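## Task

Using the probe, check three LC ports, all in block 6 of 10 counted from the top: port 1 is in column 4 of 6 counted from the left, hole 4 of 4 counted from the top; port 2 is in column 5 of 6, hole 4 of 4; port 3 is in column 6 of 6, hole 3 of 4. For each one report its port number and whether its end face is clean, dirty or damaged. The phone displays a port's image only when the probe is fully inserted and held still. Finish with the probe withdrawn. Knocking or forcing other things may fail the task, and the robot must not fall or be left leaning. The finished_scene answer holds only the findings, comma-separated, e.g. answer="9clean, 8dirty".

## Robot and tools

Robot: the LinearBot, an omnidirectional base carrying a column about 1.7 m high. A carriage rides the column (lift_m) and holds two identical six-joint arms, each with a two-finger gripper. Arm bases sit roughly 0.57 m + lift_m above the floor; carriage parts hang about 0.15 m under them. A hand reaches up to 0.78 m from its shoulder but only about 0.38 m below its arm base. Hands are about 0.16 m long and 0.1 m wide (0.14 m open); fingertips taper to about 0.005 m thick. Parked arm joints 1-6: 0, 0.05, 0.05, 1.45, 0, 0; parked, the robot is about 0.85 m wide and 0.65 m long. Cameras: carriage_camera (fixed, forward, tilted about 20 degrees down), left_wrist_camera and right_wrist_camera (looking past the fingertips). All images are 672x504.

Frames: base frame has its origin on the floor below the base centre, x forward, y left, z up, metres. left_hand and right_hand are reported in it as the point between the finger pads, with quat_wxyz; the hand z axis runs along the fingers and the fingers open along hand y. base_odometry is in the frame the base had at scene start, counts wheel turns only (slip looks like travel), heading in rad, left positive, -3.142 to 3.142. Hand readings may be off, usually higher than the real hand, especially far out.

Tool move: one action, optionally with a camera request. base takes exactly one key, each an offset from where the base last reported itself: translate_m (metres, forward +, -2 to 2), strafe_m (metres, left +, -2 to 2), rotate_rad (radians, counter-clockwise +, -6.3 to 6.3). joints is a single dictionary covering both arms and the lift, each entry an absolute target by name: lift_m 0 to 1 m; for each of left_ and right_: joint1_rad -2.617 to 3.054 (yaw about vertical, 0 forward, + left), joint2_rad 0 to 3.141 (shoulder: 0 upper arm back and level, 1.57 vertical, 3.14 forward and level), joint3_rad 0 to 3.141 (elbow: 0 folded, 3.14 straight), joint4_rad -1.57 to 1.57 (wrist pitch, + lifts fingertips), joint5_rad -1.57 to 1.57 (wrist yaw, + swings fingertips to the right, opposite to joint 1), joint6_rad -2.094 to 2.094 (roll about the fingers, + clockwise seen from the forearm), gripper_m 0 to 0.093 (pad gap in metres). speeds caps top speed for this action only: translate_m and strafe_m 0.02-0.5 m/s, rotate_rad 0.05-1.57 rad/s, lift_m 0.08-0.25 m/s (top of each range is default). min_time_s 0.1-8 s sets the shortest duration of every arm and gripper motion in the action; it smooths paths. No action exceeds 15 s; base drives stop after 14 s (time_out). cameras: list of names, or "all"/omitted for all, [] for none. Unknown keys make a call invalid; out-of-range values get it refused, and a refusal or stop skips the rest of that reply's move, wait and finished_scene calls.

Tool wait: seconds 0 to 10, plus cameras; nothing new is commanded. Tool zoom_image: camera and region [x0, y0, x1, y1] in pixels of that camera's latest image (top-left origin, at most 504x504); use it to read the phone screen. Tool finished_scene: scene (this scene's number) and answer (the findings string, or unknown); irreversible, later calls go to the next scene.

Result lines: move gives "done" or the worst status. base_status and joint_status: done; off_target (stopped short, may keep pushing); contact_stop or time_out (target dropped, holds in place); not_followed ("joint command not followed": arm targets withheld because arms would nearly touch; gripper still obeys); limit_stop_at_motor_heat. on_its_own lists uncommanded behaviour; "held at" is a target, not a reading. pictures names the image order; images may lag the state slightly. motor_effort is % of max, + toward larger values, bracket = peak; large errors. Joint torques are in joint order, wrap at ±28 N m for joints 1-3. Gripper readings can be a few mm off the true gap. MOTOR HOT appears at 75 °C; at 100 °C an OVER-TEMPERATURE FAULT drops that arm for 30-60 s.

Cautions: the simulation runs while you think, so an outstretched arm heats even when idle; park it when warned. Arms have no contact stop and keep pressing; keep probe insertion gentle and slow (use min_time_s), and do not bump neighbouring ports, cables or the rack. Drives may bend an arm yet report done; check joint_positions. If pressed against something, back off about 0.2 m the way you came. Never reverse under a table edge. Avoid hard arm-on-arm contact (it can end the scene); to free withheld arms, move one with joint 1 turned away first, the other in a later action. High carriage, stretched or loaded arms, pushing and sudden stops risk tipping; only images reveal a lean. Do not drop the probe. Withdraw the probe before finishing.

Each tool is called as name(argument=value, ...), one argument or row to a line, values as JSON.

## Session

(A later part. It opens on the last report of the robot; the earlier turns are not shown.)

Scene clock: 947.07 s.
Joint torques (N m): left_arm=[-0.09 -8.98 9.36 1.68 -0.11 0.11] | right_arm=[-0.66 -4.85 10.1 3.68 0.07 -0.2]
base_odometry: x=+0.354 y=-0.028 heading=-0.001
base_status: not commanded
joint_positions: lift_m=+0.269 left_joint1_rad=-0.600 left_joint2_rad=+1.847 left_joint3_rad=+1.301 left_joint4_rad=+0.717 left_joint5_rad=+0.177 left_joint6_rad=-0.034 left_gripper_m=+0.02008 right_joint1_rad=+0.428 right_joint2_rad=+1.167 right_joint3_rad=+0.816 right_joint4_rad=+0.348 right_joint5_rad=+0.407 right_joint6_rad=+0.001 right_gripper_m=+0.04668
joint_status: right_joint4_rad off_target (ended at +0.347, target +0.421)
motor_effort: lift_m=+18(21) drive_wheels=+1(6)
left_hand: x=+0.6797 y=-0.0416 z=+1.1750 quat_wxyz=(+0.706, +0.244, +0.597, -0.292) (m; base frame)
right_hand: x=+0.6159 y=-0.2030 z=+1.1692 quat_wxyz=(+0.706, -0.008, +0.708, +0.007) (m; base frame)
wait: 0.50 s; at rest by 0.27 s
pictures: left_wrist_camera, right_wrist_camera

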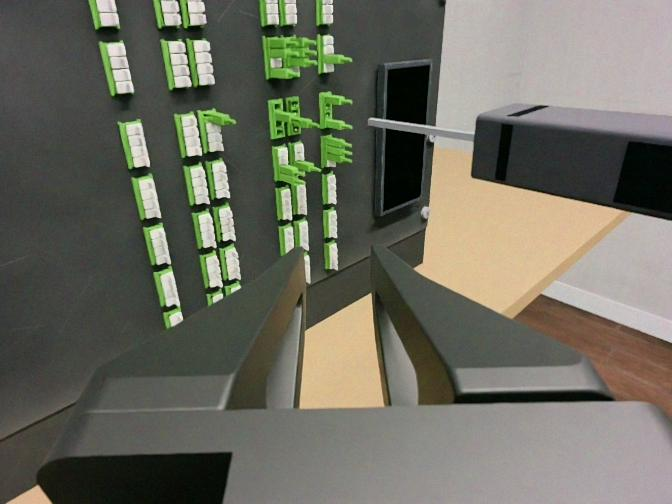

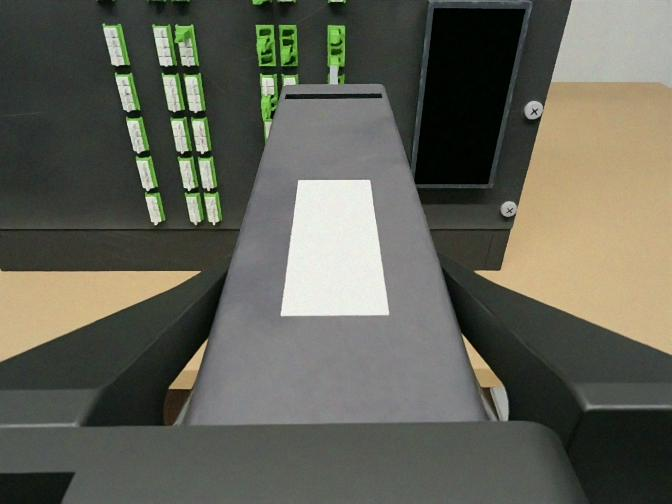

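move(
  joints={"right_joint4_rad": 0.436},
  min_time_s=0.5,
  cameras=[],
)

move(
  joints={"lift_m": 0.2603},
  speeds={"lift_m": 0.08},
  cameras=[],
)

wait(
  seconds=0.5,
  cameras=["right_wrist_camera","left_wrist_camera"],
)

zoom_image(
  camera="right_wrist_camera",
  region=[310, 35, 360, 85],
)

zoom_image(
  camera="left_wrist_camera",
  region=[310, 80, 380, 150],
)

Scene clock: 951.77 s.
Joint torques (N m): left_arm=[-0.36 -8.96 9.31 1.68 -0.11 0.11] | right_arm=[-0.68 -5.03 10.11 3.63 0.07 -0.21]
move: off_target
base_odometry: x=+0.354 y=-0.028 heading=-0.001
base_status: not commanded
joint_positions: lift_m=+0.269 left_joint1_rad=-0.600 left_joint2_rad=+1.847 left_joint3_rad=+1.301 left_joint4_rad=+0.717 left_joint5_rad=+0.177 left_joint6_rad=-0.034 left_gripper_m=+0.02008 right_joint1_rad=+0.428 right_joint2_rad=+1.167 right_joint3_rad=+0.816 right_joint4_rad=+0.362 right_joint5_rad=+0.407 right_joint6_rad=+0.001 right_gripper_m=+0.04668
joint_status: right_joint4_rad off_target (ended at +0.362, target +0.436)
motor_effort: lift_m=+17(21) drive_wheels=-4(5)
left_hand: x=+0.6797 y=-0.0416 z=+1.1750 quat_wxyz=(+0.706, +0.244, +0.597, -0.292) (m; base frame)
right_hand: x=+0.6159 y=-0.2030 z=+1.1724 quat_wxyz=(+0.710, -0.006, +0.704, +0.009) (m; base frame)
pictures: none
No camera images: "cameras" was empty.

Scene clock: 952.27 s.
Joint torques (N m): left_arm=[-0.12 -9.2 9.17 1.77 -0.14 0.06] | right_arm=[-0.46 -5.26 10.07 3.54 0 -0.19]
move: done
base_odometry: x=+0.354 y=-0.028 heading=-0.001
base_status: not commanded
joint_positions: lift_m=+0.260 left_joint1_rad=-0.600 left_joint2_rad=+1.849 left_joint3_rad=+1.303 left_joint4_rad=+0.715 left_joint5_rad=+0.177 left_joint6_rad=-0.034 left_gripper_m=+0.02008 right_joint1_rad=+0.428 right_joint2_rad=+1.167 right_joint3_rad=+0.815 right_joint4_rad=+0.370 right_joint5_rad=+0.407 right_joint6_rad=+0.001 right_gripper_m=+0.04668
joint_status: all done
motor_effort: lift_m=+21(21) drive_wheels=-1(4)
left_hand: x=+0.6803 y=-0.0420 z=+1.1663 quat_wxyz=(+0.706, +0.244, +0.597, -0.292) (m; base frame)
right_hand: x=+0.6159 y=-0.2029 z=+1.1658 quat_wxyz=(+0.713, -0.005, +0.701, +0.010) (m; base frame)
pictures: none
No camera images: "cameras" was empty.

Scene clock: 952.77 s.
Joint torques (N m): left_arm=[-0.28 -9.28 9.16 1.73 -0.12 0.14] | right_arm=[-0.28 -5.31 10.21 3.6 0.06 -0.18]
base_odometry: x=+0.354 y=-0.028 heading=-0.001
base_status: not commanded
joint_positions: lift_m=+0.260 left_joint1_rad=-0.600 left_joint2_rad=+1.849 left_joint3_rad=+1.303 left_joint4_rad=+0.715 left_joint5_rad=+0.177 left_joint6_rad=-0.034 left_gripper_m=+0.02008 right_joint1_rad=+0.428 right_joint2_rad=+1.167 right_joint3_rad=+0.815 right_joint4_rad=+0.372 right_joint5_rad=+0.407 right_joint6_rad=+0.001 right_gripper_m=+0.04668
joint_status: all done
motor_effort: lift_m=+20(21) drive_wheels=-1(4)
left_hand: x=+0.6803 y=-0.0420 z=+1.1663 quat_wxyz=(+0.706, +0.244, +0.597, -0.292) (m; base frame)
right_hand: x=+0.6159 y=-0.2029 z=+1.1661 quat_wxyz=(+0.713, -0.004, +0.701, +0.010) (m; base frame)
wait: 0.50 s; at rest by 0.27 s
pictures: left_wrist_camera, right_wrist_camera

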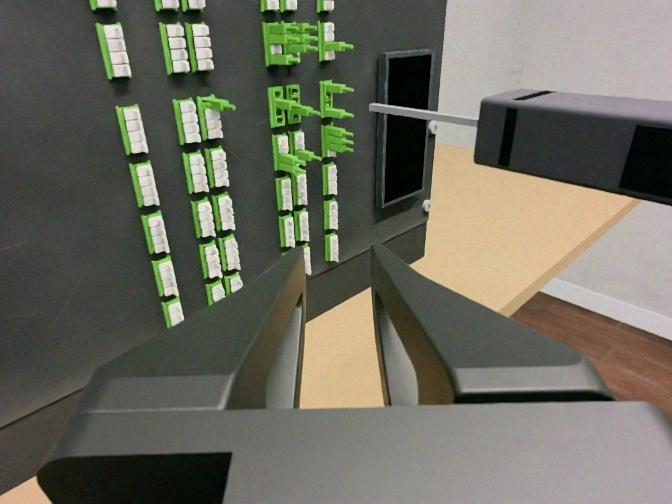

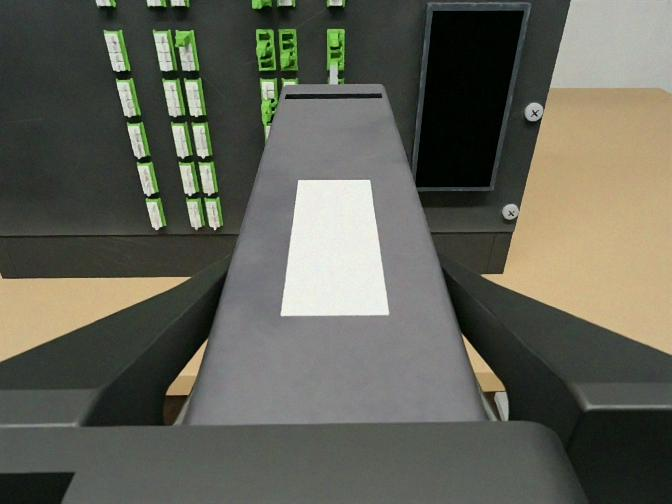

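Scaled by 10.080 from the camera's 672x504 image, which has a finer 960x720 frame.

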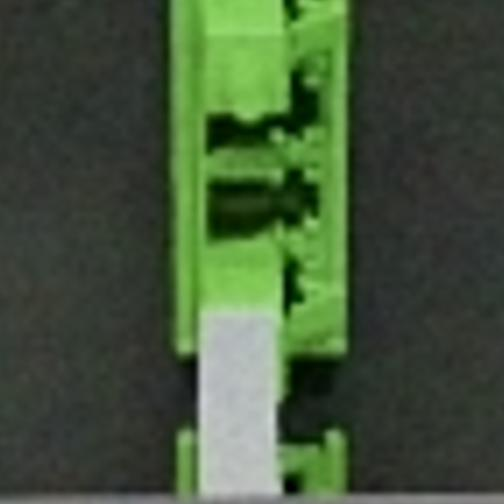

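Scaled by 7.200 from the camera's 672x504 image, which has a finer 960x720 frame.

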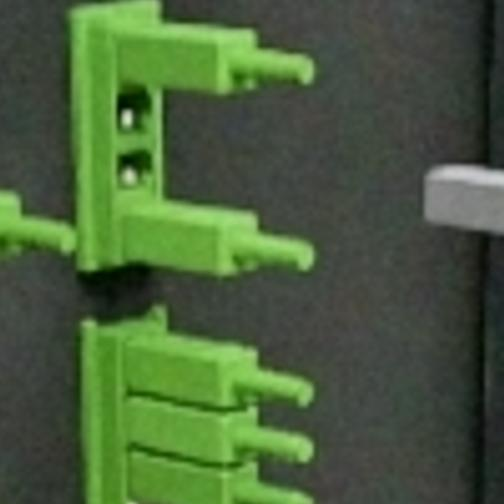

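move(
  joints={"right_joint4_rad": 0.4245, "lift_m": 0.2587},
  min_time_s=0.5,
  cameras=[],
)

wait(
  seconds=1.5,
  cameras=["right_wrist_camera","left_wrist_camera"],
)

zoom_image(
  camera="left_wrist_camera",
  region=[310, 80, 380, 150],
)

zoom_image(
  camera="left_wrist_camera",
  region=[360, 60, 500, 200],
)

Scene clock: 959.97 s.
Joint torques (N m): left_arm=[-0.13 -9.35 9.11 1.77 -0.11 0.12] | right_arm=[-0.58 -4.96 10.33 3.42 0.05 -0.21]
move: off_target
base_odometry: x=+0.354 y=-0.028 heading=-0.001
base_status: not commanded
joint_positions: lift_m=+0.259 left_joint1_rad=-0.600 left_joint2_rad=+1.849 left_joint3_rad=+1.303 left_joint4_rad=+0.716 left_joint5_rad=+0.177 left_joint6_rad=-0.034 left_gripper_m=+0.02008 right_joint1_rad=+0.428 right_joint2_rad=+1.167 right_joint3_rad=+0.815 right_joint4_rad=+0.373 right_joint5_rad=+0.407 right_joint6_rad=+0.001 right_gripper_m=+0.04668
joint_status: right_joint4_rad off_target (ended at +0.373, target +0.424); the others done
motor_effort: lift_m=+20(20) drive_wheels=-2(6)
left_hand: x=+0.6803 y=-0.0420 z=+1.1649 quat_wxyz=(+0.706, +0.244, +0.597, -0.292) (m; base frame)
right_hand: x=+0.6159 y=-0.2030 z=+1.1649 quat_wxyz=(+0.714, -0.004, +0.700, +0.011) (m; base frame)
pictures: none
No camera images: "cameras" was empty.

Scene clock: 961.47 s.
Joint torques (N m): left_arm=[-0.17 -9.35 9.22 1.75 -0.12 0.07] | right_arm=[-0.65 -5.03 10.24 3.38 0.09 -0.22]
base_odometry: x=+0.354 y=-0.028 heading=-0.001
base_status: not commanded
joint_positions: lift_m=+0.259 left_joint1_rad=-0.600 left_joint2_rad=+1.849 left_joint3_rad=+1.303 left_joint4_rad=+0.716 left_joint5_rad=+0.177 left_joint6_rad=-0.034 left_gripper_m=+0.02008 right_joint1_rad=+0.428 right_joint2_rad=+1.167 right_joint3_rad=+0.815 right_joint4_rad=+0.373 right_joint5_rad=+0.407 right_joint6_rad=+0.001 right_gripper_m=+0.04668
joint_status: right_joint4_rad off_target (ended at +0.373, target +0.424); the others done
motor_effort: lift_m=+20(20) drive_wheels=+1(6)
left_hand: x=+0.6803 y=-0.0420 z=+1.1649 quat_wxyz=(+0.706, +0.244, +0.597, -0.292) (m; base frame)
right_hand: x=+0.6159 y=-0.2030 z=+1.1649 quat_wxyz=(+0.714, -0.004, +0.700, +0.011) (m; base frame)
wait: 1.50 s; at rest by 0.27 s
pictures: left_wrist_camera, right_wrist_camera

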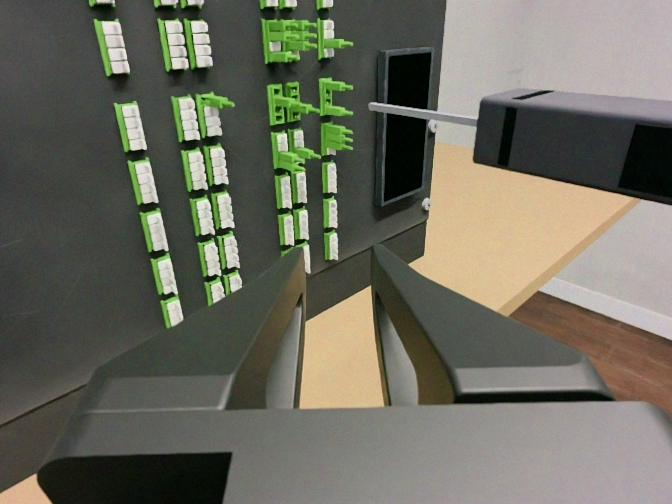

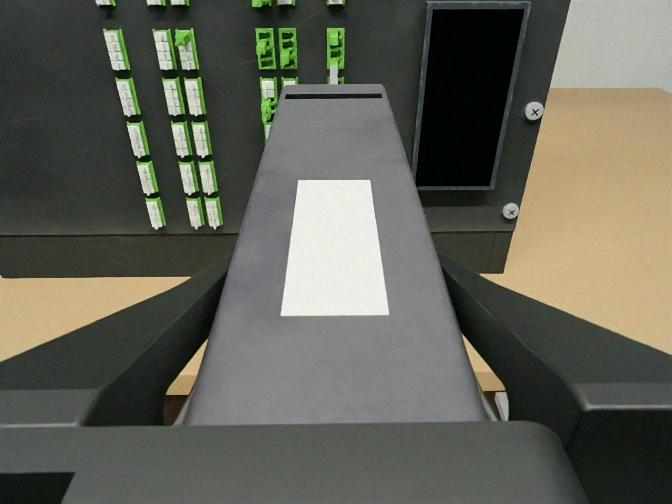

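Scaled by 7.200 from the camera's 672x504 image, which has a finer 960x720 frame.

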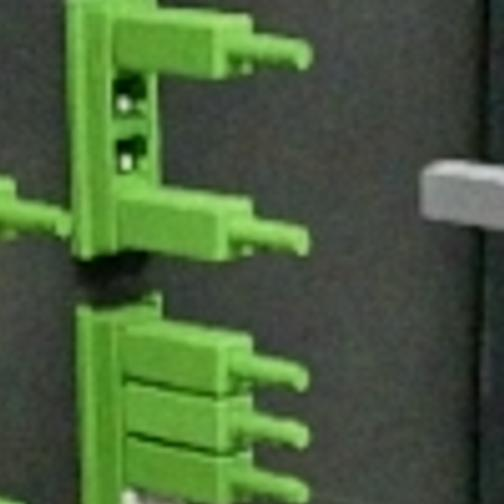

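Scaled by 3.600 from the camera's 672x504 image, which has a finer 960x720 frame.

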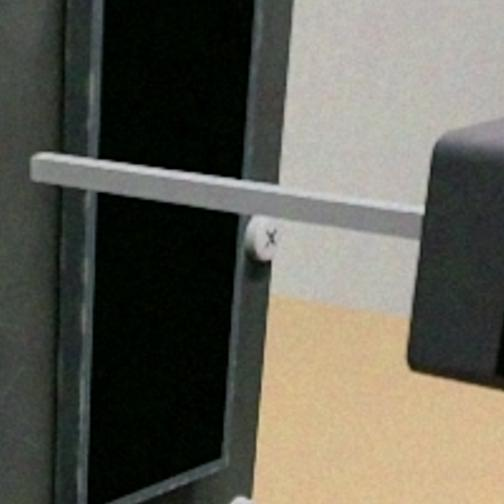

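move(
  joints={"right_joint4_rad": 0.4125},
  min_time_s=0.3,
  cameras=[],
)

move(
  joints={"right_joint4_rad": 0.426},
  min_time_s=0.3,
  cameras=[],
)

wait(
  seconds=0.5,
  cameras=["right_wrist_camera","left_wrist_camera"],
)

zoom_image(
  camera="left_wrist_camera",
  region=[310, 80, 380, 150],
)

zoom_image(
  camera="right_wrist_camera",
  region=[310, 35, 360, 85],
)

Scene clock: 971.83 s.
Joint torques (N m): left_arm=[-0.23 -9.33 9.28 1.68 -0.15 0.02] | right_arm=[-0.59 -4.89 9.98 3.37 0.09 -0.21]
move: off_target
base_odometry: x=+0.354 y=-0.028 heading=-0.001
base_status: not commanded
joint_positions: lift_m=+0.259 left_joint1_rad=-0.600 left_joint2_rad=+1.849 left_joint3_rad=+1.303 left_joint4_rad=+0.716 left_joint5_rad=+0.177 left_joint6_rad=-0.034 left_gripper_m=+0.02008 right_joint1_rad=+0.428 right_joint2_rad=+1.167 right_joint3_rad=+0.815 right_joint4_rad=+0.368 right_joint5_rad=+0.407 right_joint6_rad=+0.001 right_gripper_m=+0.04668
joint_status: right_joint4_rad off_target (ended at +0.368, target +0.412)
motor_effort: lift_m=+19(21) drive_wheels=-2(4)
left_hand: x=+0.6803 y=-0.0420 z=+1.1649 quat_wxyz=(+0.706, +0.244, +0.597, -0.292) (m; base frame)
right_hand: x=+0.6159 y=-0.2029 z=+1.1638 quat_wxyz=(+0.712, -0.005, +0.702, +0.010) (m; base frame)
pictures: none
No camera images: "cameras" was empty.

Scene clock: 972.43 s.
Joint torques (N m): left_arm=[-0.27 -9.32 9.16 1.73 -0.13 0.06] | right_arm=[-0.72 -5.15 10.13 3.49 0.03 -0.15]
move: off_target
base_odometry: x=+0.354 y=-0.028 heading=-0.001
base_status: not commanded
joint_positions: lift_m=+0.259 left_joint1_rad=-0.600 left_joint2_rad=+1.849 left_joint3_rad=+1.303 left_joint4_rad=+0.716 left_joint5_rad=+0.177 left_joint6_rad=-0.034 left_gripper_m=+0.02008 right_joint1_rad=+0.428 right_joint2_rad=+1.167 right_joint3_rad=+0.815 right_joint4_rad=+0.368 right_joint5_rad=+0.407 right_joint6_rad=+0.001 right_gripper_m=+0.04668
joint_status: right_joint4_rad off_target (ended at +0.368, target +0.426)
motor_effort: lift_m=+19(21) drive_wheels=+0(6)
left_hand: x=+0.6803 y=-0.0420 z=+1.1649 quat_wxyz=(+0.706, +0.244, +0.597, -0.292) (m; base frame)
right_hand: x=+0.6159 y=-0.2029 z=+1.1638 quat_wxyz=(+0.712, -0.005, +0.702, +0.010) (m; base frame)
pictures: none
No camera images: "cameras" was empty.

Scene clock: 972.93 s.
Joint torques (N m): left_arm=[-0.02 -9.31 9.2 1.73 -0.12 0.05] | right_arm=[-0.75 -5.01 10.04 3.47 0.08 -0.24]
base_odometry: x=+0.354 y=-0.028 heading=-0.001
base_status: not commanded
joint_positions: lift_m=+0.259 left_joint1_rad=-0.600 left_joint2_rad=+1.849 left_joint3_rad=+1.303 left_joint4_rad=+0.716 left_joint5_rad=+0.177 left_joint6_rad=-0.034 left_gripper_m=+0.02008 right_joint1_rad=+0.428 right_joint2_rad=+1.167 right_joint3_rad=+0.815 right_joint4_rad=+0.368 right_joint5_rad=+0.407 right_joint6_rad=+0.001 right_gripper_m=+0.04668
joint_status: right_joint4_rad off_target (ended at +0.368, target +0.426)
motor_effort: lift_m=+20(21) drive_wheels=-4(6)
left_hand: x=+0.6803 y=-0.0420 z=+1.1649 quat_wxyz=(+0.706, +0.244, +0.597, -0.292) (m; base frame)
right_hand: x=+0.6159 y=-0.2029 z=+1.1638 quat_wxyz=(+0.712, -0.005, +0.702, +0.010) (m; base frame)
wait: 0.50 s; at rest by 0.27 s
pictures: left_wrist_camera, right_wrist_camera

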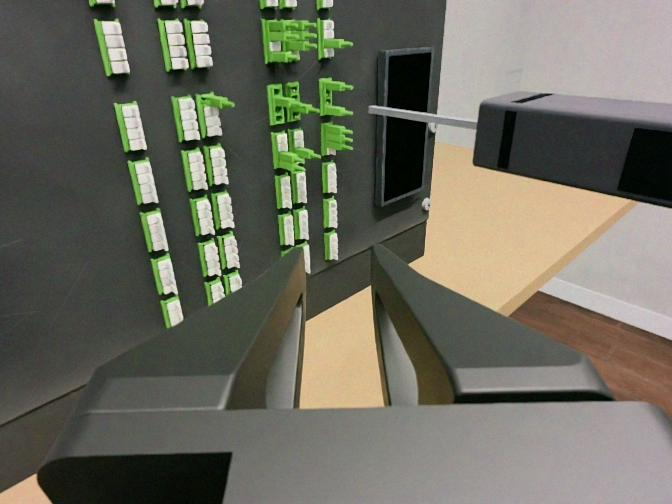

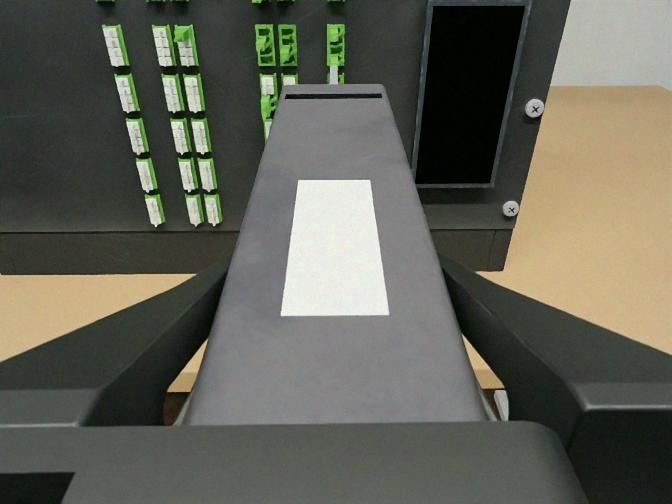

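Scaled by 7.200 from the camera's 672x504 image, which has a finer 960x720 frame.

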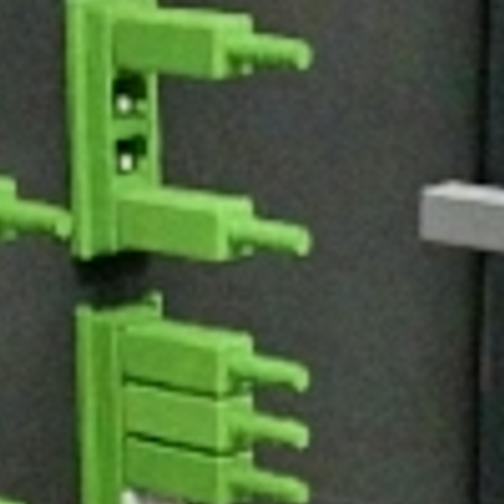

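Scaled by 10.080 from the camera's 672x504 image, which has a finer 960x720 frame.

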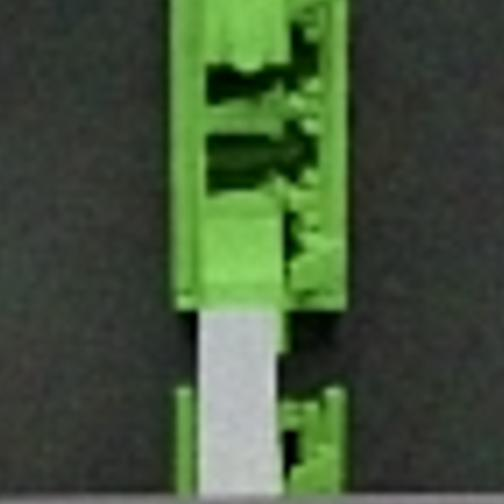

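move(
  base={"translate_m": 0.025},
  speeds={"translate_m": 0.03},
  cameras=[],
)

wait(
  seconds=0.5,
  cameras=["right_wrist_camera","left_wrist_camera"],
)

zoom_image(
  camera="left_wrist_camera",
  region=[335, 80, 385, 130],
)

zoom_image(
  camera="right_wrist_camera",
  region=[310, 35, 360, 85],
)

Scene clock: 991.73 s.
Joint torques (N m): left_arm=[-0.18 -9.43 9.1 1.7 -0.17 0.14] | right_arm=[-0.5 -5.16 10.19 3.52 0.08 -0.18]
move: done
base_odometry: x=+0.379 y=-0.028 heading=-0.001
base_status: done
joint_positions: lift_m=+0.259 left_joint1_rad=-0.600 left_joint2_rad=+1.849 left_joint3_rad=+1.303 left_joint4_rad=+0.716 left_joint5_rad=+0.177 left_joint6_rad=-0.034 left_gripper_m=+0.02008 right_joint1_rad=+0.428 right_joint2_rad=+1.167 right_joint3_rad=+0.815 right_joint4_rad=+0.367 right_joint5_rad=+0.407 right_joint6_rad=+0.001 right_gripper_m=+0.04668
joint_status: not commanded
motor_effort: lift_m=+21(21) drive_wheels=+3(10)
left_hand: x=+0.6803 y=-0.0420 z=+1.1649 quat_wxyz=(+0.706, +0.244, +0.597, -0.292) (m; base frame)
right_hand: x=+0.6159 y=-0.2029 z=+1.1636 quat_wxyz=(+0.712, -0.005, +0.702, +0.010) (m; base frame)
pictures: none
No camera images: "cameras" was empty.

Scene clock: 992.23 s.
Joint torques (N m): left_arm=[-0.31 -9.2 9.26 1.7 -0.14 0.08] | right_arm=[-0.73 -4.96 10.35 3.58 0.06 -0.19]
base_odometry: x=+0.379 y=-0.028 heading=-0.001
base_status: done
joint_positions: lift_m=+0.259 left_joint1_rad=-0.600 left_joint2_rad=+1.849 left_joint3_rad=+1.303 left_joint4_rad=+0.716 left_joint5_rad=+0.177 left_joint6_rad=-0.034 left_gripper_m=+0.02008 right_joint1_rad=+0.428 right_joint2_rad=+1.167 right_joint3_rad=+0.815 right_joint4_rad=+0.367 right_joint5_rad=+0.407 right_joint6_rad=+0.001 right_gripper_m=+0.04668
joint_status: not commanded
motor_effort: lift_m=+19(21) drive_wheels=+4(10)
left_hand: x=+0.6803 y=-0.0420 z=+1.1649 quat_wxyz=(+0.706, +0.244, +0.597, -0.292) (m; base frame)
right_hand: x=+0.6159 y=-0.2029 z=+1.1636 quat_wxyz=(+0.712, -0.005, +0.702, +0.010) (m; base frame)
wait: 0.50 s; at rest by 0.27 s
pictures: left_wrist_camera, right_wrist_camera

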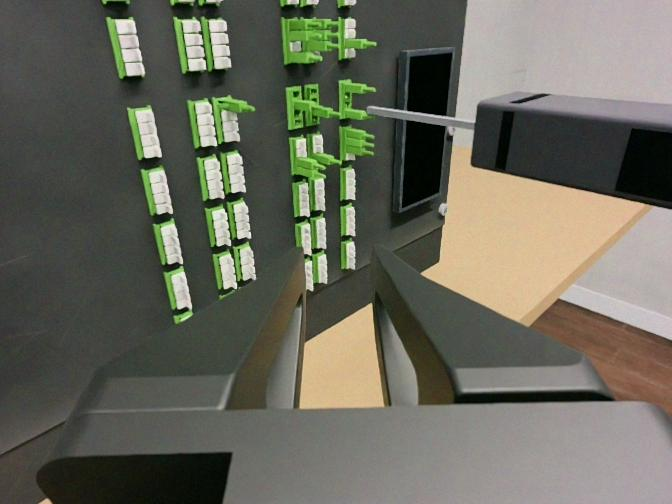

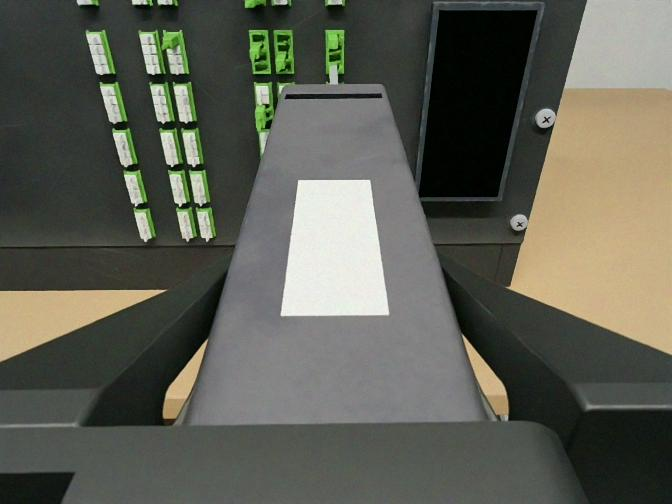

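Scaled by 10.080 from the camera's 672x504 image, which has a finer 960x720 frame.

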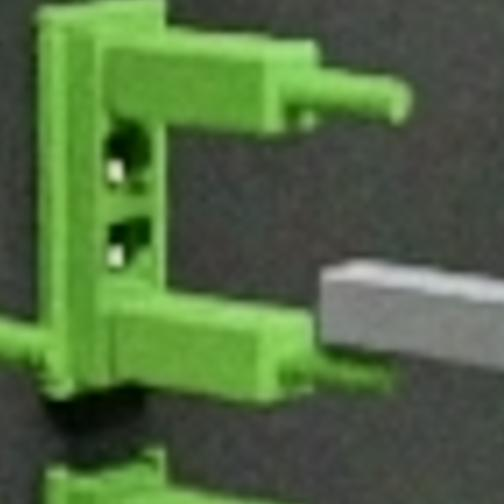

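Scaled by 10.080 from the camera's 672x504 image, which has a finer 960x720 frame.

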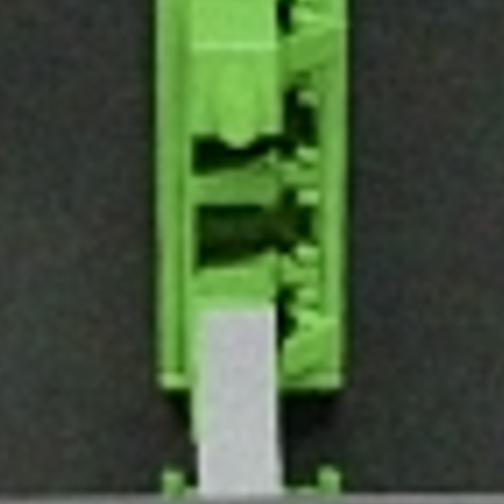

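move(
  base={"translate_m": 0.019},
  speeds={"translate_m": 0.03},
  cameras=[],
)

wait(
  seconds=0.5,
  cameras=["right_wrist_camera","left_wrist_camera"],
)

zoom_image(
  camera="left_wrist_camera",
  region=[350, 80, 400, 130],
)

zoom_image(
  camera="right_wrist_camera",
  region=[310, 35, 360, 85],
)

Scene clock: 1007.77 s.
Joint torques (N m): left_arm=[-0.14 -9.4 8.92 1.76 -0.12 0.11] | right_arm=[-0.68 -5.03 10.13 3.56 0.08 -0.16]
move: done
base_odometry: x=+0.398 y=-0.028 heading=-0.002
base_status: done
joint_positions: lift_m=+0.259 left_joint1_rad=-0.600 left_joint2_rad=+1.849 left_joint3_rad=+1.303 left_joint4_rad=+0.716 left_joint5_rad=+0.177 left_joint6_rad=-0.034 left_gripper_m=+0.02008 right_joint1_rad=+0.428 right_joint2_rad=+1.167 right_joint3_rad=+0.815 right_joint4_rad=+0.367 right_joint5_rad=+0.407 right_joint6_rad=+0.001 right_gripper_m=+0.04668
joint_status: not commanded
motor_effort: lift_m=+19(21) drive_wheels=+2(15)
left_hand: x=+0.6804 y=-0.0418 z=+1.1649 quat_wxyz=(+0.706, +0.244, +0.597, -0.292) (m; base frame)
right_hand: x=+0.6159 y=-0.2029 z=+1.1636 quat_wxyz=(+0.712, -0.005, +0.702, +0.010) (m; base frame)
pictures: none
No camera images: "cameras" was empty.

Scene clock: 1008.27 s.
Joint torques (N m): left_arm=[-0.25 -9.25 9.14 1.77 -0.08 0.16] | right_arm=[-0.65 -5.12 10.24 3.48 0.02 -0.22]
base_odometry: x=+0.398 y=-0.028 heading=-0.002
base_status: done
joint_positions: lift_m=+0.259 left_joint1_rad=-0.600 left_joint2_rad=+1.849 left_joint3_rad=+1.303 left_joint4_rad=+0.716 left_joint5_rad=+0.177 left_joint6_rad=-0.034 left_gripper_m=+0.02008 right_joint1_rad=+0.428 right_joint2_rad=+1.167 right_joint3_rad=+0.815 right_joint4_rad=+0.367 right_joint5_rad=+0.407 right_joint6_rad=+0.001 right_gripper_m=+0.04668
joint_status: not commanded
motor_effort: lift_m=+19(21) drive_wheels=-1(15)
left_hand: x=+0.6804 y=-0.0418 z=+1.1649 quat_wxyz=(+0.706, +0.244, +0.597, -0.292) (m; base frame)
right_hand: x=+0.6159 y=-0.2029 z=+1.1636 quat_wxyz=(+0.712, -0.005, +0.702, +0.010) (m; base frame)
wait: 0.50 s; at rest by 0.27 s
pictures: left_wrist_camera, right_wrist_camera

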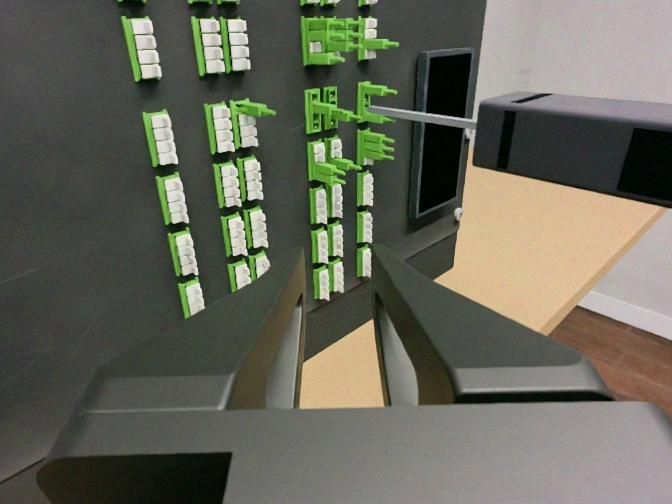

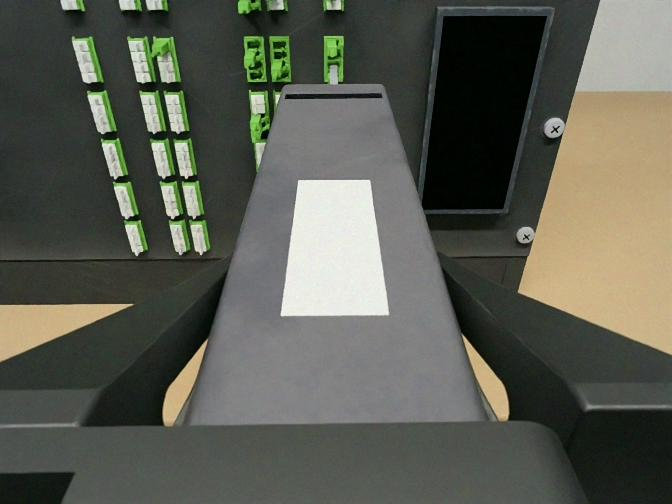

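Scaled by 10.080 from the camera's 672x504 image, which has a finer 960x720 frame.

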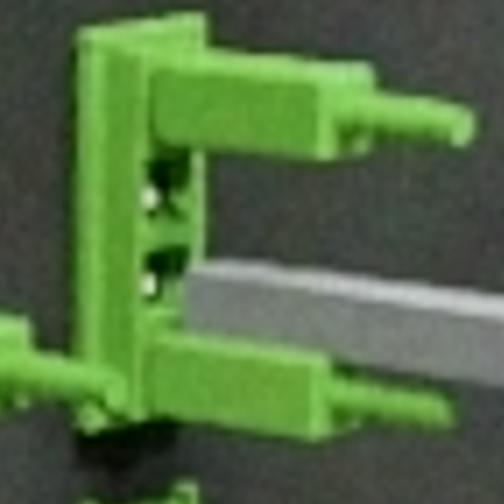

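Scaled by 10.080 from the camera's 672x504 image, which has a finer 960x720 frame.

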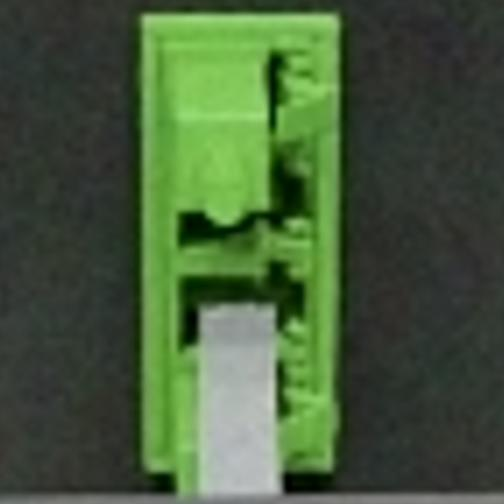

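move(
  joints={"right_joint5_rad": 0.395, "lift_m": 0.2594},
  cameras=[],
)

move(
  joints={"right_joint5_rad": 0.4045},
  cameras=[],
)

wait(
  seconds=0.5,
  cameras=["right_wrist_camera","left_wrist_camera"],
)

zoom_image(
  camera="left_wrist_camera",
  region=[350, 80, 400, 130],
)

zoom_image(
  camera="right_wrist_camera",
  region=[310, 35, 360, 85],
)

Scene clock: 1024.10 s.
Joint torques (N m): left_arm=[-0.38 -9.42 9.18 1.7 -0.08 0.08] | right_arm=[-0.77 -5.01 10.28 3.5 -0.02 -0.14]
move: done
base_odometry: x=+0.398 y=-0.028 heading=-0.002
base_status: not commanded
joint_positions: lift_m=+0.259 left_joint1_rad=-0.600 left_joint2_rad=+1.849 left_joint3_rad=+1.303 left_joint4_rad=+0.716 left_joint5_rad=+0.177 left_joint6_rad=-0.034 left_gripper_m=+0.02008 right_joint1_rad=+0.428 right_joint2_rad=+1.167 right_joint3_rad=+0.815 right_joint4_rad=+0.367 right_joint5_rad=+0.404 right_joint6_rad=+0.001 right_gripper_m=+0.04668
joint_status: all done
motor_effort: lift_m=+23(25) drive_wheels=+8(8)
left_hand: x=+0.6804 y=-0.0418 z=+1.1652 quat_wxyz=(+0.706, +0.244, +0.597, -0.292) (m; base frame)
right_hand: x=+0.6159 y=-0.2024 z=+1.1639 quat_wxyz=(+0.712, -0.006, +0.702, +0.011) (m; base frame)
pictures: none
No camera images: "cameras" was empty.

Scene clock: 1024.40 s.
Joint torques (N m): left_arm=[-0.29 -9.43 9.14 1.68 -0.09 0.11] | right_arm=[-0.59 -4.98 10.39 3.52 0.06 -0.17]
move: done
base_odometry: x=+0.398 y=-0.028 heading=-0.002
base_status: not commanded
joint_positions: lift_m=+0.259 left_joint1_rad=-0.600 left_joint2_rad=+1.849 left_joint3_rad=+1.303 left_joint4_rad=+0.716 left_joint5_rad=+0.177 left_joint6_rad=-0.034 left_gripper_m=+0.02008 right_joint1_rad=+0.428 right_joint2_rad=+1.167 right_joint3_rad=+0.815 right_joint4_rad=+0.367 right_joint5_rad=+0.404 right_joint6_rad=+0.001 right_gripper_m=+0.04668
joint_status: all done
motor_effort: lift_m=+22(24) drive_wheels=+5(5)
left_hand: x=+0.6804 y=-0.0418 z=+1.1652 quat_wxyz=(+0.706, +0.244, +0.597, -0.292) (m; base frame)
right_hand: x=+0.6159 y=-0.2024 z=+1.1639 quat_wxyz=(+0.712, -0.006, +0.702, +0.011) (m; base frame)
pictures: none
No camera images: "cameras" was empty.

Scene clock: 1024.90 s.
Joint torques (N m): left_arm=[-0.14 -9.35 8.99 1.76 -0.13 0.1] | right_arm=[-0.58 -5.15 10.25 3.48 0.05 -0.2]
base_odometry: x=+0.398 y=-0.028 heading=-0.002
base_status: not commanded
joint_positions: lift_m=+0.259 left_joint1_rad=-0.600 left_joint2_rad=+1.849 left_joint3_rad=+1.303 left_joint4_rad=+0.716 left_joint5_rad=+0.177 left_joint6_rad=-0.034 left_gripper_m=+0.02008 right_joint1_rad=+0.428 right_joint2_rad=+1.167 right_joint3_rad=+0.815 right_joint4_rad=+0.367 right_joint5_rad=+0.404 right_joint6_rad=+0.001 right_gripper_m=+0.04668
joint_status: all done
motor_effort: lift_m=+23(24) drive_wheels=+2(5)
left_hand: x=+0.6804 y=-0.0418 z=+1.1652 quat_wxyz=(+0.706, +0.244, +0.597, -0.292) (m; base frame)
right_hand: x=+0.6159 y=-0.2024 z=+1.1639 quat_wxyz=(+0.712, -0.006, +0.702, +0.011) (m; base frame)
wait: 0.50 s; at rest by 0.27 s
pictures: left_wrist_camera, right_wrist_camera

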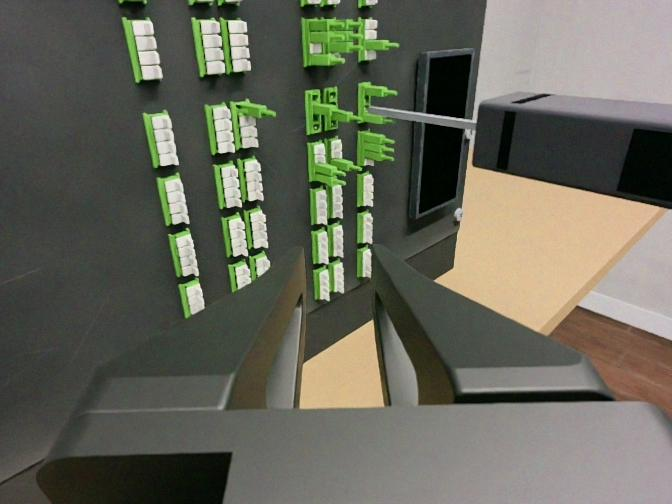

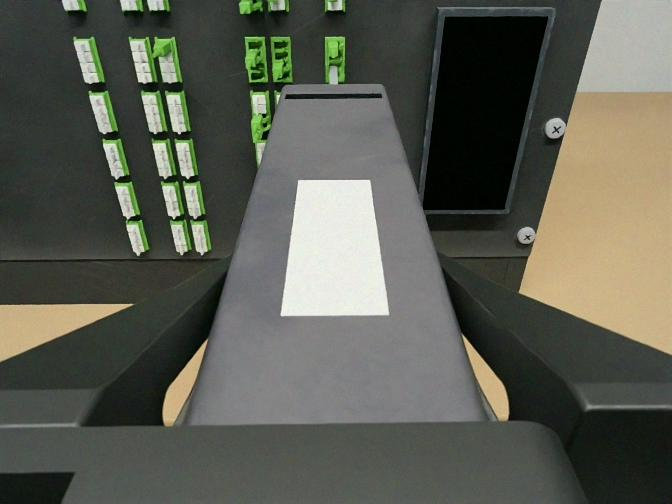

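Scaled by 10.080 from the camera's 672x504 image, which has a finer 960x720 frame.

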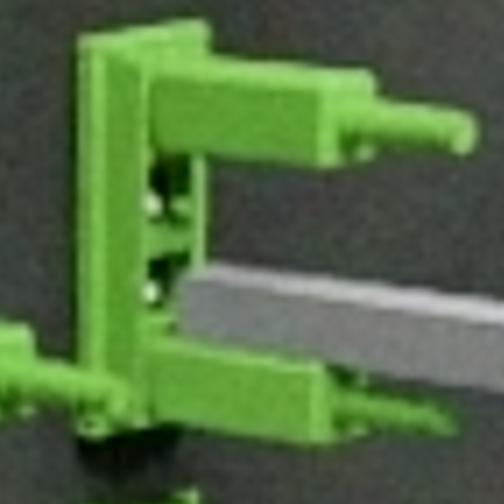

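Scaled by 10.080 from the camera's 672x504 image, which has a finer 960x720 frame.

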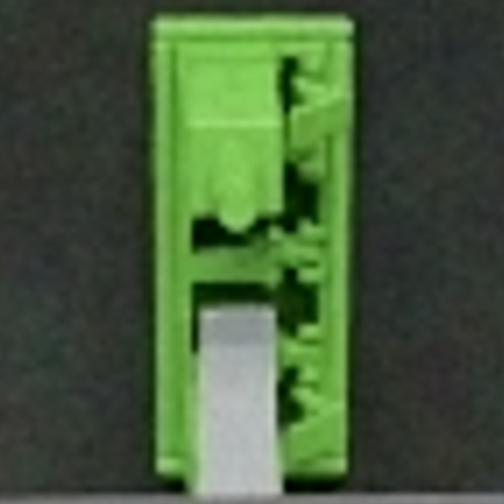

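move(
  joints={"right_joint5_rad": 0.3932, "lift_m": 0.2598},
  cameras=[],
)

move(
  joints={"right_joint5_rad": 0.403},
  cameras=[],
)

wait(
  seconds=0.5,
  cameras=["right_wrist_camera","left_wrist_camera"],
)

zoom_image(
  camera="left_wrist_camera",
  region=[350, 80, 400, 130],
)

zoom_image(
  camera="right_wrist_camera",
  region=[310, 35, 360, 85],
)

Scene clock: 1032.93 s.
Joint torques (N m): left_arm=[-0.2 -9.33 9.01 1.74 -0.11 0.11] | right_arm=[-0.62 -5.07 10.19 3.51 0 -0.19]
move: done
base_odometry: x=+0.398 y=-0.028 heading=-0.002
base_status: not commanded
joint_positions: lift_m=+0.260 left_joint1_rad=-0.600 left_joint2_rad=+1.849 left_joint3_rad=+1.303 left_joint4_rad=+0.716 left_joint5_rad=+0.177 left_joint6_rad=-0.034 left_gripper_m=+0.02008 right_joint1_rad=+0.428 right_joint2_rad=+1.167 right_joint3_rad=+0.815 right_joint4_rad=+0.367 right_joint5_rad=+0.402 right_joint6_rad=+0.001 right_gripper_m=+0.04668
joint_status: all done
motor_effort: lift_m=+24(25) drive_wheels=+4(7)
left_hand: x=+0.6804 y=-0.0418 z=+1.1654 quat_wxyz=(+0.706, +0.244, +0.597, -0.292) (m; base frame)
right_hand: x=+0.6159 y=-0.2020 z=+1.1641 quat_wxyz=(+0.712, -0.007, +0.702, +0.012) (m; base frame)
pictures: none
No camera images: "cameras" was empty.

Scene clock: 1033.23 s.
Joint torques (N m): left_arm=[-0.06 -9.29 9.2 1.8 -0.12 0.15] | right_arm=[-0.76 -5.19 10.11 3.5 0.1 -0.18]
move: done
base_odometry: x=+0.398 y=-0.028 heading=-0.002
base_status: not commanded
joint_positions: lift_m=+0.260 left_joint1_rad=-0.600 left_joint2_rad=+1.849 left_joint3_rad=+1.303 left_joint4_rad=+0.716 left_joint5_rad=+0.177 left_joint6_rad=-0.034 left_gripper_m=+0.02008 right_joint1_rad=+0.428 right_joint2_rad=+1.167 right_joint3_rad=+0.815 right_joint4_rad=+0.367 right_joint5_rad=+0.402 right_joint6_rad=+0.001 right_gripper_m=+0.04668
joint_status: all done
motor_effort: lift_m=+23(27) drive_wheels=+4(7)
left_hand: x=+0.6804 y=-0.0418 z=+1.1654 quat_wxyz=(+0.706, +0.244, +0.597, -0.292) (m; base frame)
right_hand: x=+0.6159 y=-0.2020 z=+1.1641 quat_wxyz=(+0.712, -0.007, +0.702, +0.012) (m; base frame)
pictures: none
No camera images: "cameras" was empty.

Scene clock: 1033.73 s.
Joint torques (N m): left_arm=[-0.25 -9.36 9.29 1.75 -0.1 0.12] | right_arm=[-0.84 -5.08 10.33 3.53 0.11 -0.19]
base_odometry: x=+0.398 y=-0.028 heading=-0.002
base_status: not commanded
joint_positions: lift_m=+0.260 left_joint1_rad=-0.600 left_joint2_rad=+1.849 left_joint3_rad=+1.303 left_joint4_rad=+0.716 left_joint5_rad=+0.177 left_joint6_rad=-0.034 left_gripper_m=+0.02008 right_joint1_rad=+0.428 right_joint2_rad=+1.167 right_joint3_rad=+0.815 right_joint4_rad=+0.367 right_joint5_rad=+0.402 right_joint6_rad=+0.001 right_gripper_m=+0.04668
joint_status: all done
motor_effort: lift_m=+23(27) drive_wheels=+5(7)
left_hand: x=+0.6804 y=-0.0418 z=+1.1654 quat_wxyz=(+0.706, +0.244, +0.597, -0.292) (m; base frame)
right_hand: x=+0.6159 y=-0.2020 z=+1.1641 quat_wxyz=(+0.712, -0.007, +0.702, +0.012) (m; base frame)
wait: 0.50 s; at rest by 0.27 s
pictures: left_wrist_camera, right_wrist_camera

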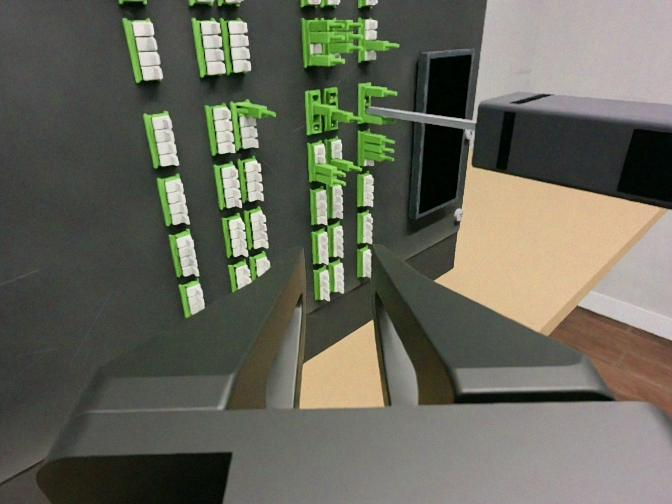

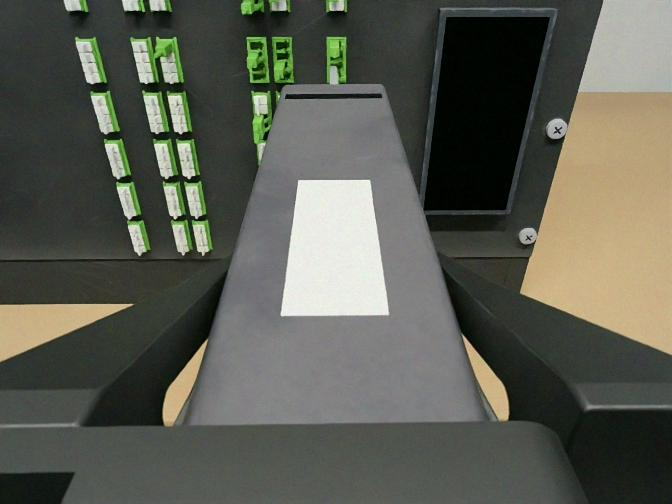

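Scaled by 10.080 from the camera's 672x504 image, which has a finer 960x720 frame.

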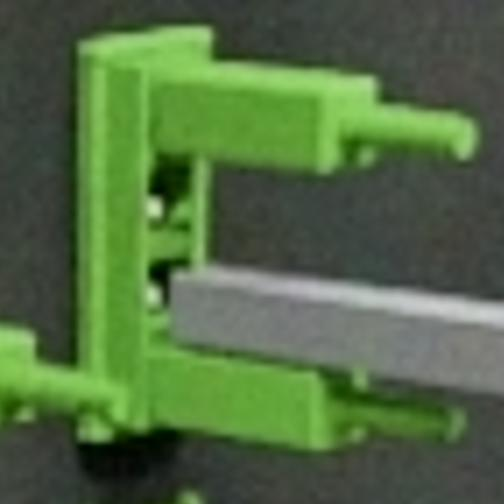

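Scaled by 10.080 from the camera's 672x504 image, which has a finer 960x720 frame.

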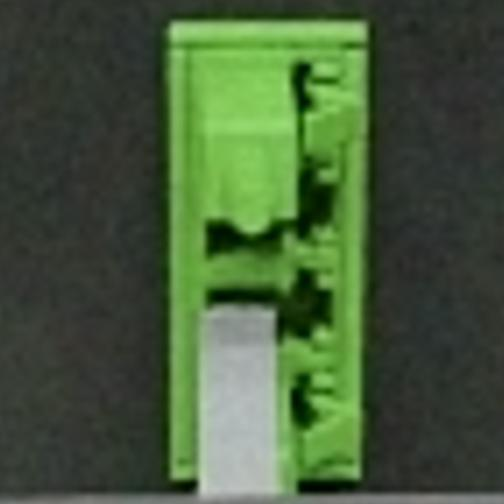

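move(
  joints={"right_joint5_rad": 0.4125},
  cameras=[],
)

move(
  joints={"right_joint5_rad": 0.403},
  cameras=[],
)

wait(
  seconds=0.5,
  cameras=["right_wrist_camera"],
)

zoom_image(
  camera="right_wrist_camera",
  region=[310, 35, 360, 85],
)

Scene clock: 1039.93 s.
Joint torques (N m): left_arm=[-0.36 -9.51 9.32 1.71 -0.06 0.14] | right_arm=[-0.68 -5.26 10.21 3.51 0.26 -0.15]
move: done
base_odometry: x=+0.398 y=-0.028 heading=-0.002
base_status: not commanded
joint_positions: lift_m=+0.260 left_joint1_rad=-0.600 left_joint2_rad=+1.849 left_joint3_rad=+1.303 left_joint4_rad=+0.716 left_joint5_rad=+0.177 left_joint6_rad=-0.034 left_gripper_m=+0.02008 right_joint1_rad=+0.428 right_joint2_rad=+1.167 right_joint3_rad=+0.815 right_joint4_rad=+0.367 right_joint5_rad=+0.403 right_joint6_rad=+0.001 right_gripper_m=+0.04668
joint_status: all done
motor_effort: lift_m=+24(24) drive_wheels=+6(6)
left_hand: x=+0.6804 y=-0.0418 z=+1.1654 quat_wxyz=(+0.706, +0.244, +0.597, -0.292) (m; base frame)
right_hand: x=+0.6159 y=-0.2022 z=+1.1641 quat_wxyz=(+0.712, -0.007, +0.702, +0.011) (m; base frame)
pictures: none
No camera images: "cameras" was empty.

Scene clock: 1040.23 s.
Joint torques (N m): left_arm=[-0.08 -9.25 8.98 1.73 -0.12 0.05] | right_arm=[-0.75 -4.98 10.24 3.53 0.03 -0.22]
move: done
base_odometry: x=+0.398 y=-0.028 heading=-0.002
base_status: not commanded
joint_positions: lift_m=+0.260 left_joint1_rad=-0.600 left_joint2_rad=+1.849 left_joint3_rad=+1.303 left_joint4_rad=+0.716 left_joint5_rad=+0.177 left_joint6_rad=-0.034 left_gripper_m=+0.02008 right_joint1_rad=+0.428 right_joint2_rad=+1.167 right_joint3_rad=+0.815 right_joint4_rad=+0.367 right_joint5_rad=+0.403 right_joint6_rad=+0.001 right_gripper_m=+0.04668
joint_status: all done
motor_effort: lift_m=+23(26) drive_wheels=+3(6)
left_hand: x=+0.6804 y=-0.0418 z=+1.1654 quat_wxyz=(+0.706, +0.244, +0.597, -0.292) (m; base frame)
right_hand: x=+0.6159 y=-0.2022 z=+1.1641 quat_wxyz=(+0.712, -0.007, +0.702, +0.011) (m; base frame)
pictures: none
No camera images: "cameras" was empty.

Scene clock: 1040.73 s.
Joint torques (N m): left_arm=[-0.16 -9.32 9.2 1.75 -0.06 0.1] | right_arm=[-0.75 -5.16 10.07 3.55 0.09 -0.17]
base_odometry: x=+0.398 y=-0.028 heading=-0.002
base_status: not commanded
joint_positions: lift_m=+0.260 left_joint1_rad=-0.600 left_joint2_rad=+1.849 left_joint3_rad=+1.303 left_joint4_rad=+0.716 left_joint5_rad=+0.177 left_joint6_rad=-0.034 left_gripper_m=+0.02008 right_joint1_rad=+0.428 right_joint2_rad=+1.167 right_joint3_rad=+0.815 right_joint4_rad=+0.367 right_joint5_rad=+0.403 right_joint6_rad=+0.001 right_gripper_m=+0.04668
joint_status: all done
motor_effort: lift_m=+21(26) drive_wheels=+1(6)
left_hand: x=+0.6804 y=-0.0418 z=+1.1654 quat_wxyz=(+0.706, +0.244, +0.597, -0.292) (m; base frame)
right_hand: x=+0.6159 y=-0.2022 z=+1.1641 quat_wxyz=(+0.712, -0.007, +0.702, +0.011) (m; base frame)
wait: 0.50 s; at rest by 0.27 s
pictures: right_wrist_camera

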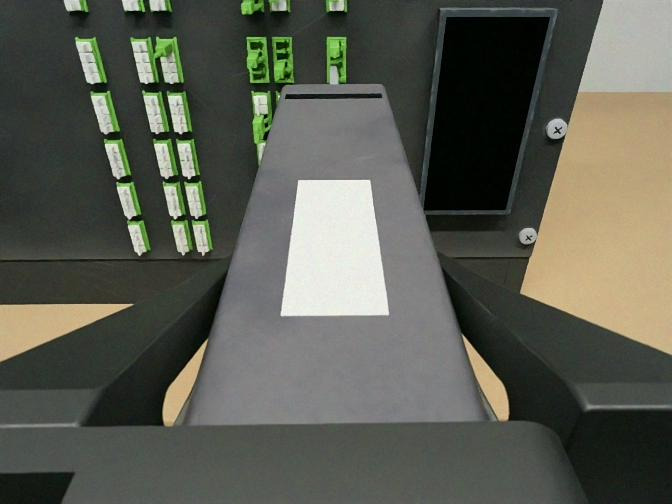

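Scaled by 10.080 from the camera's 672x504 image, which has a finer 960x720 frame.

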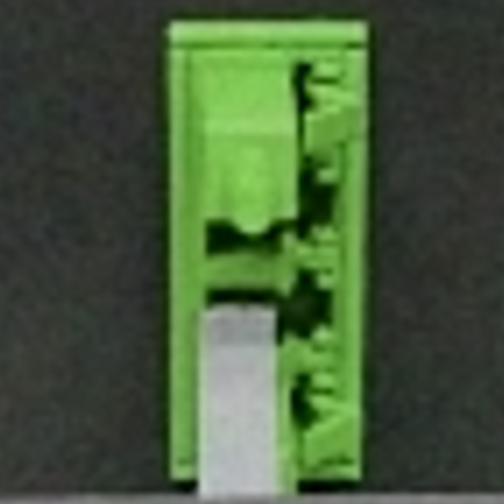

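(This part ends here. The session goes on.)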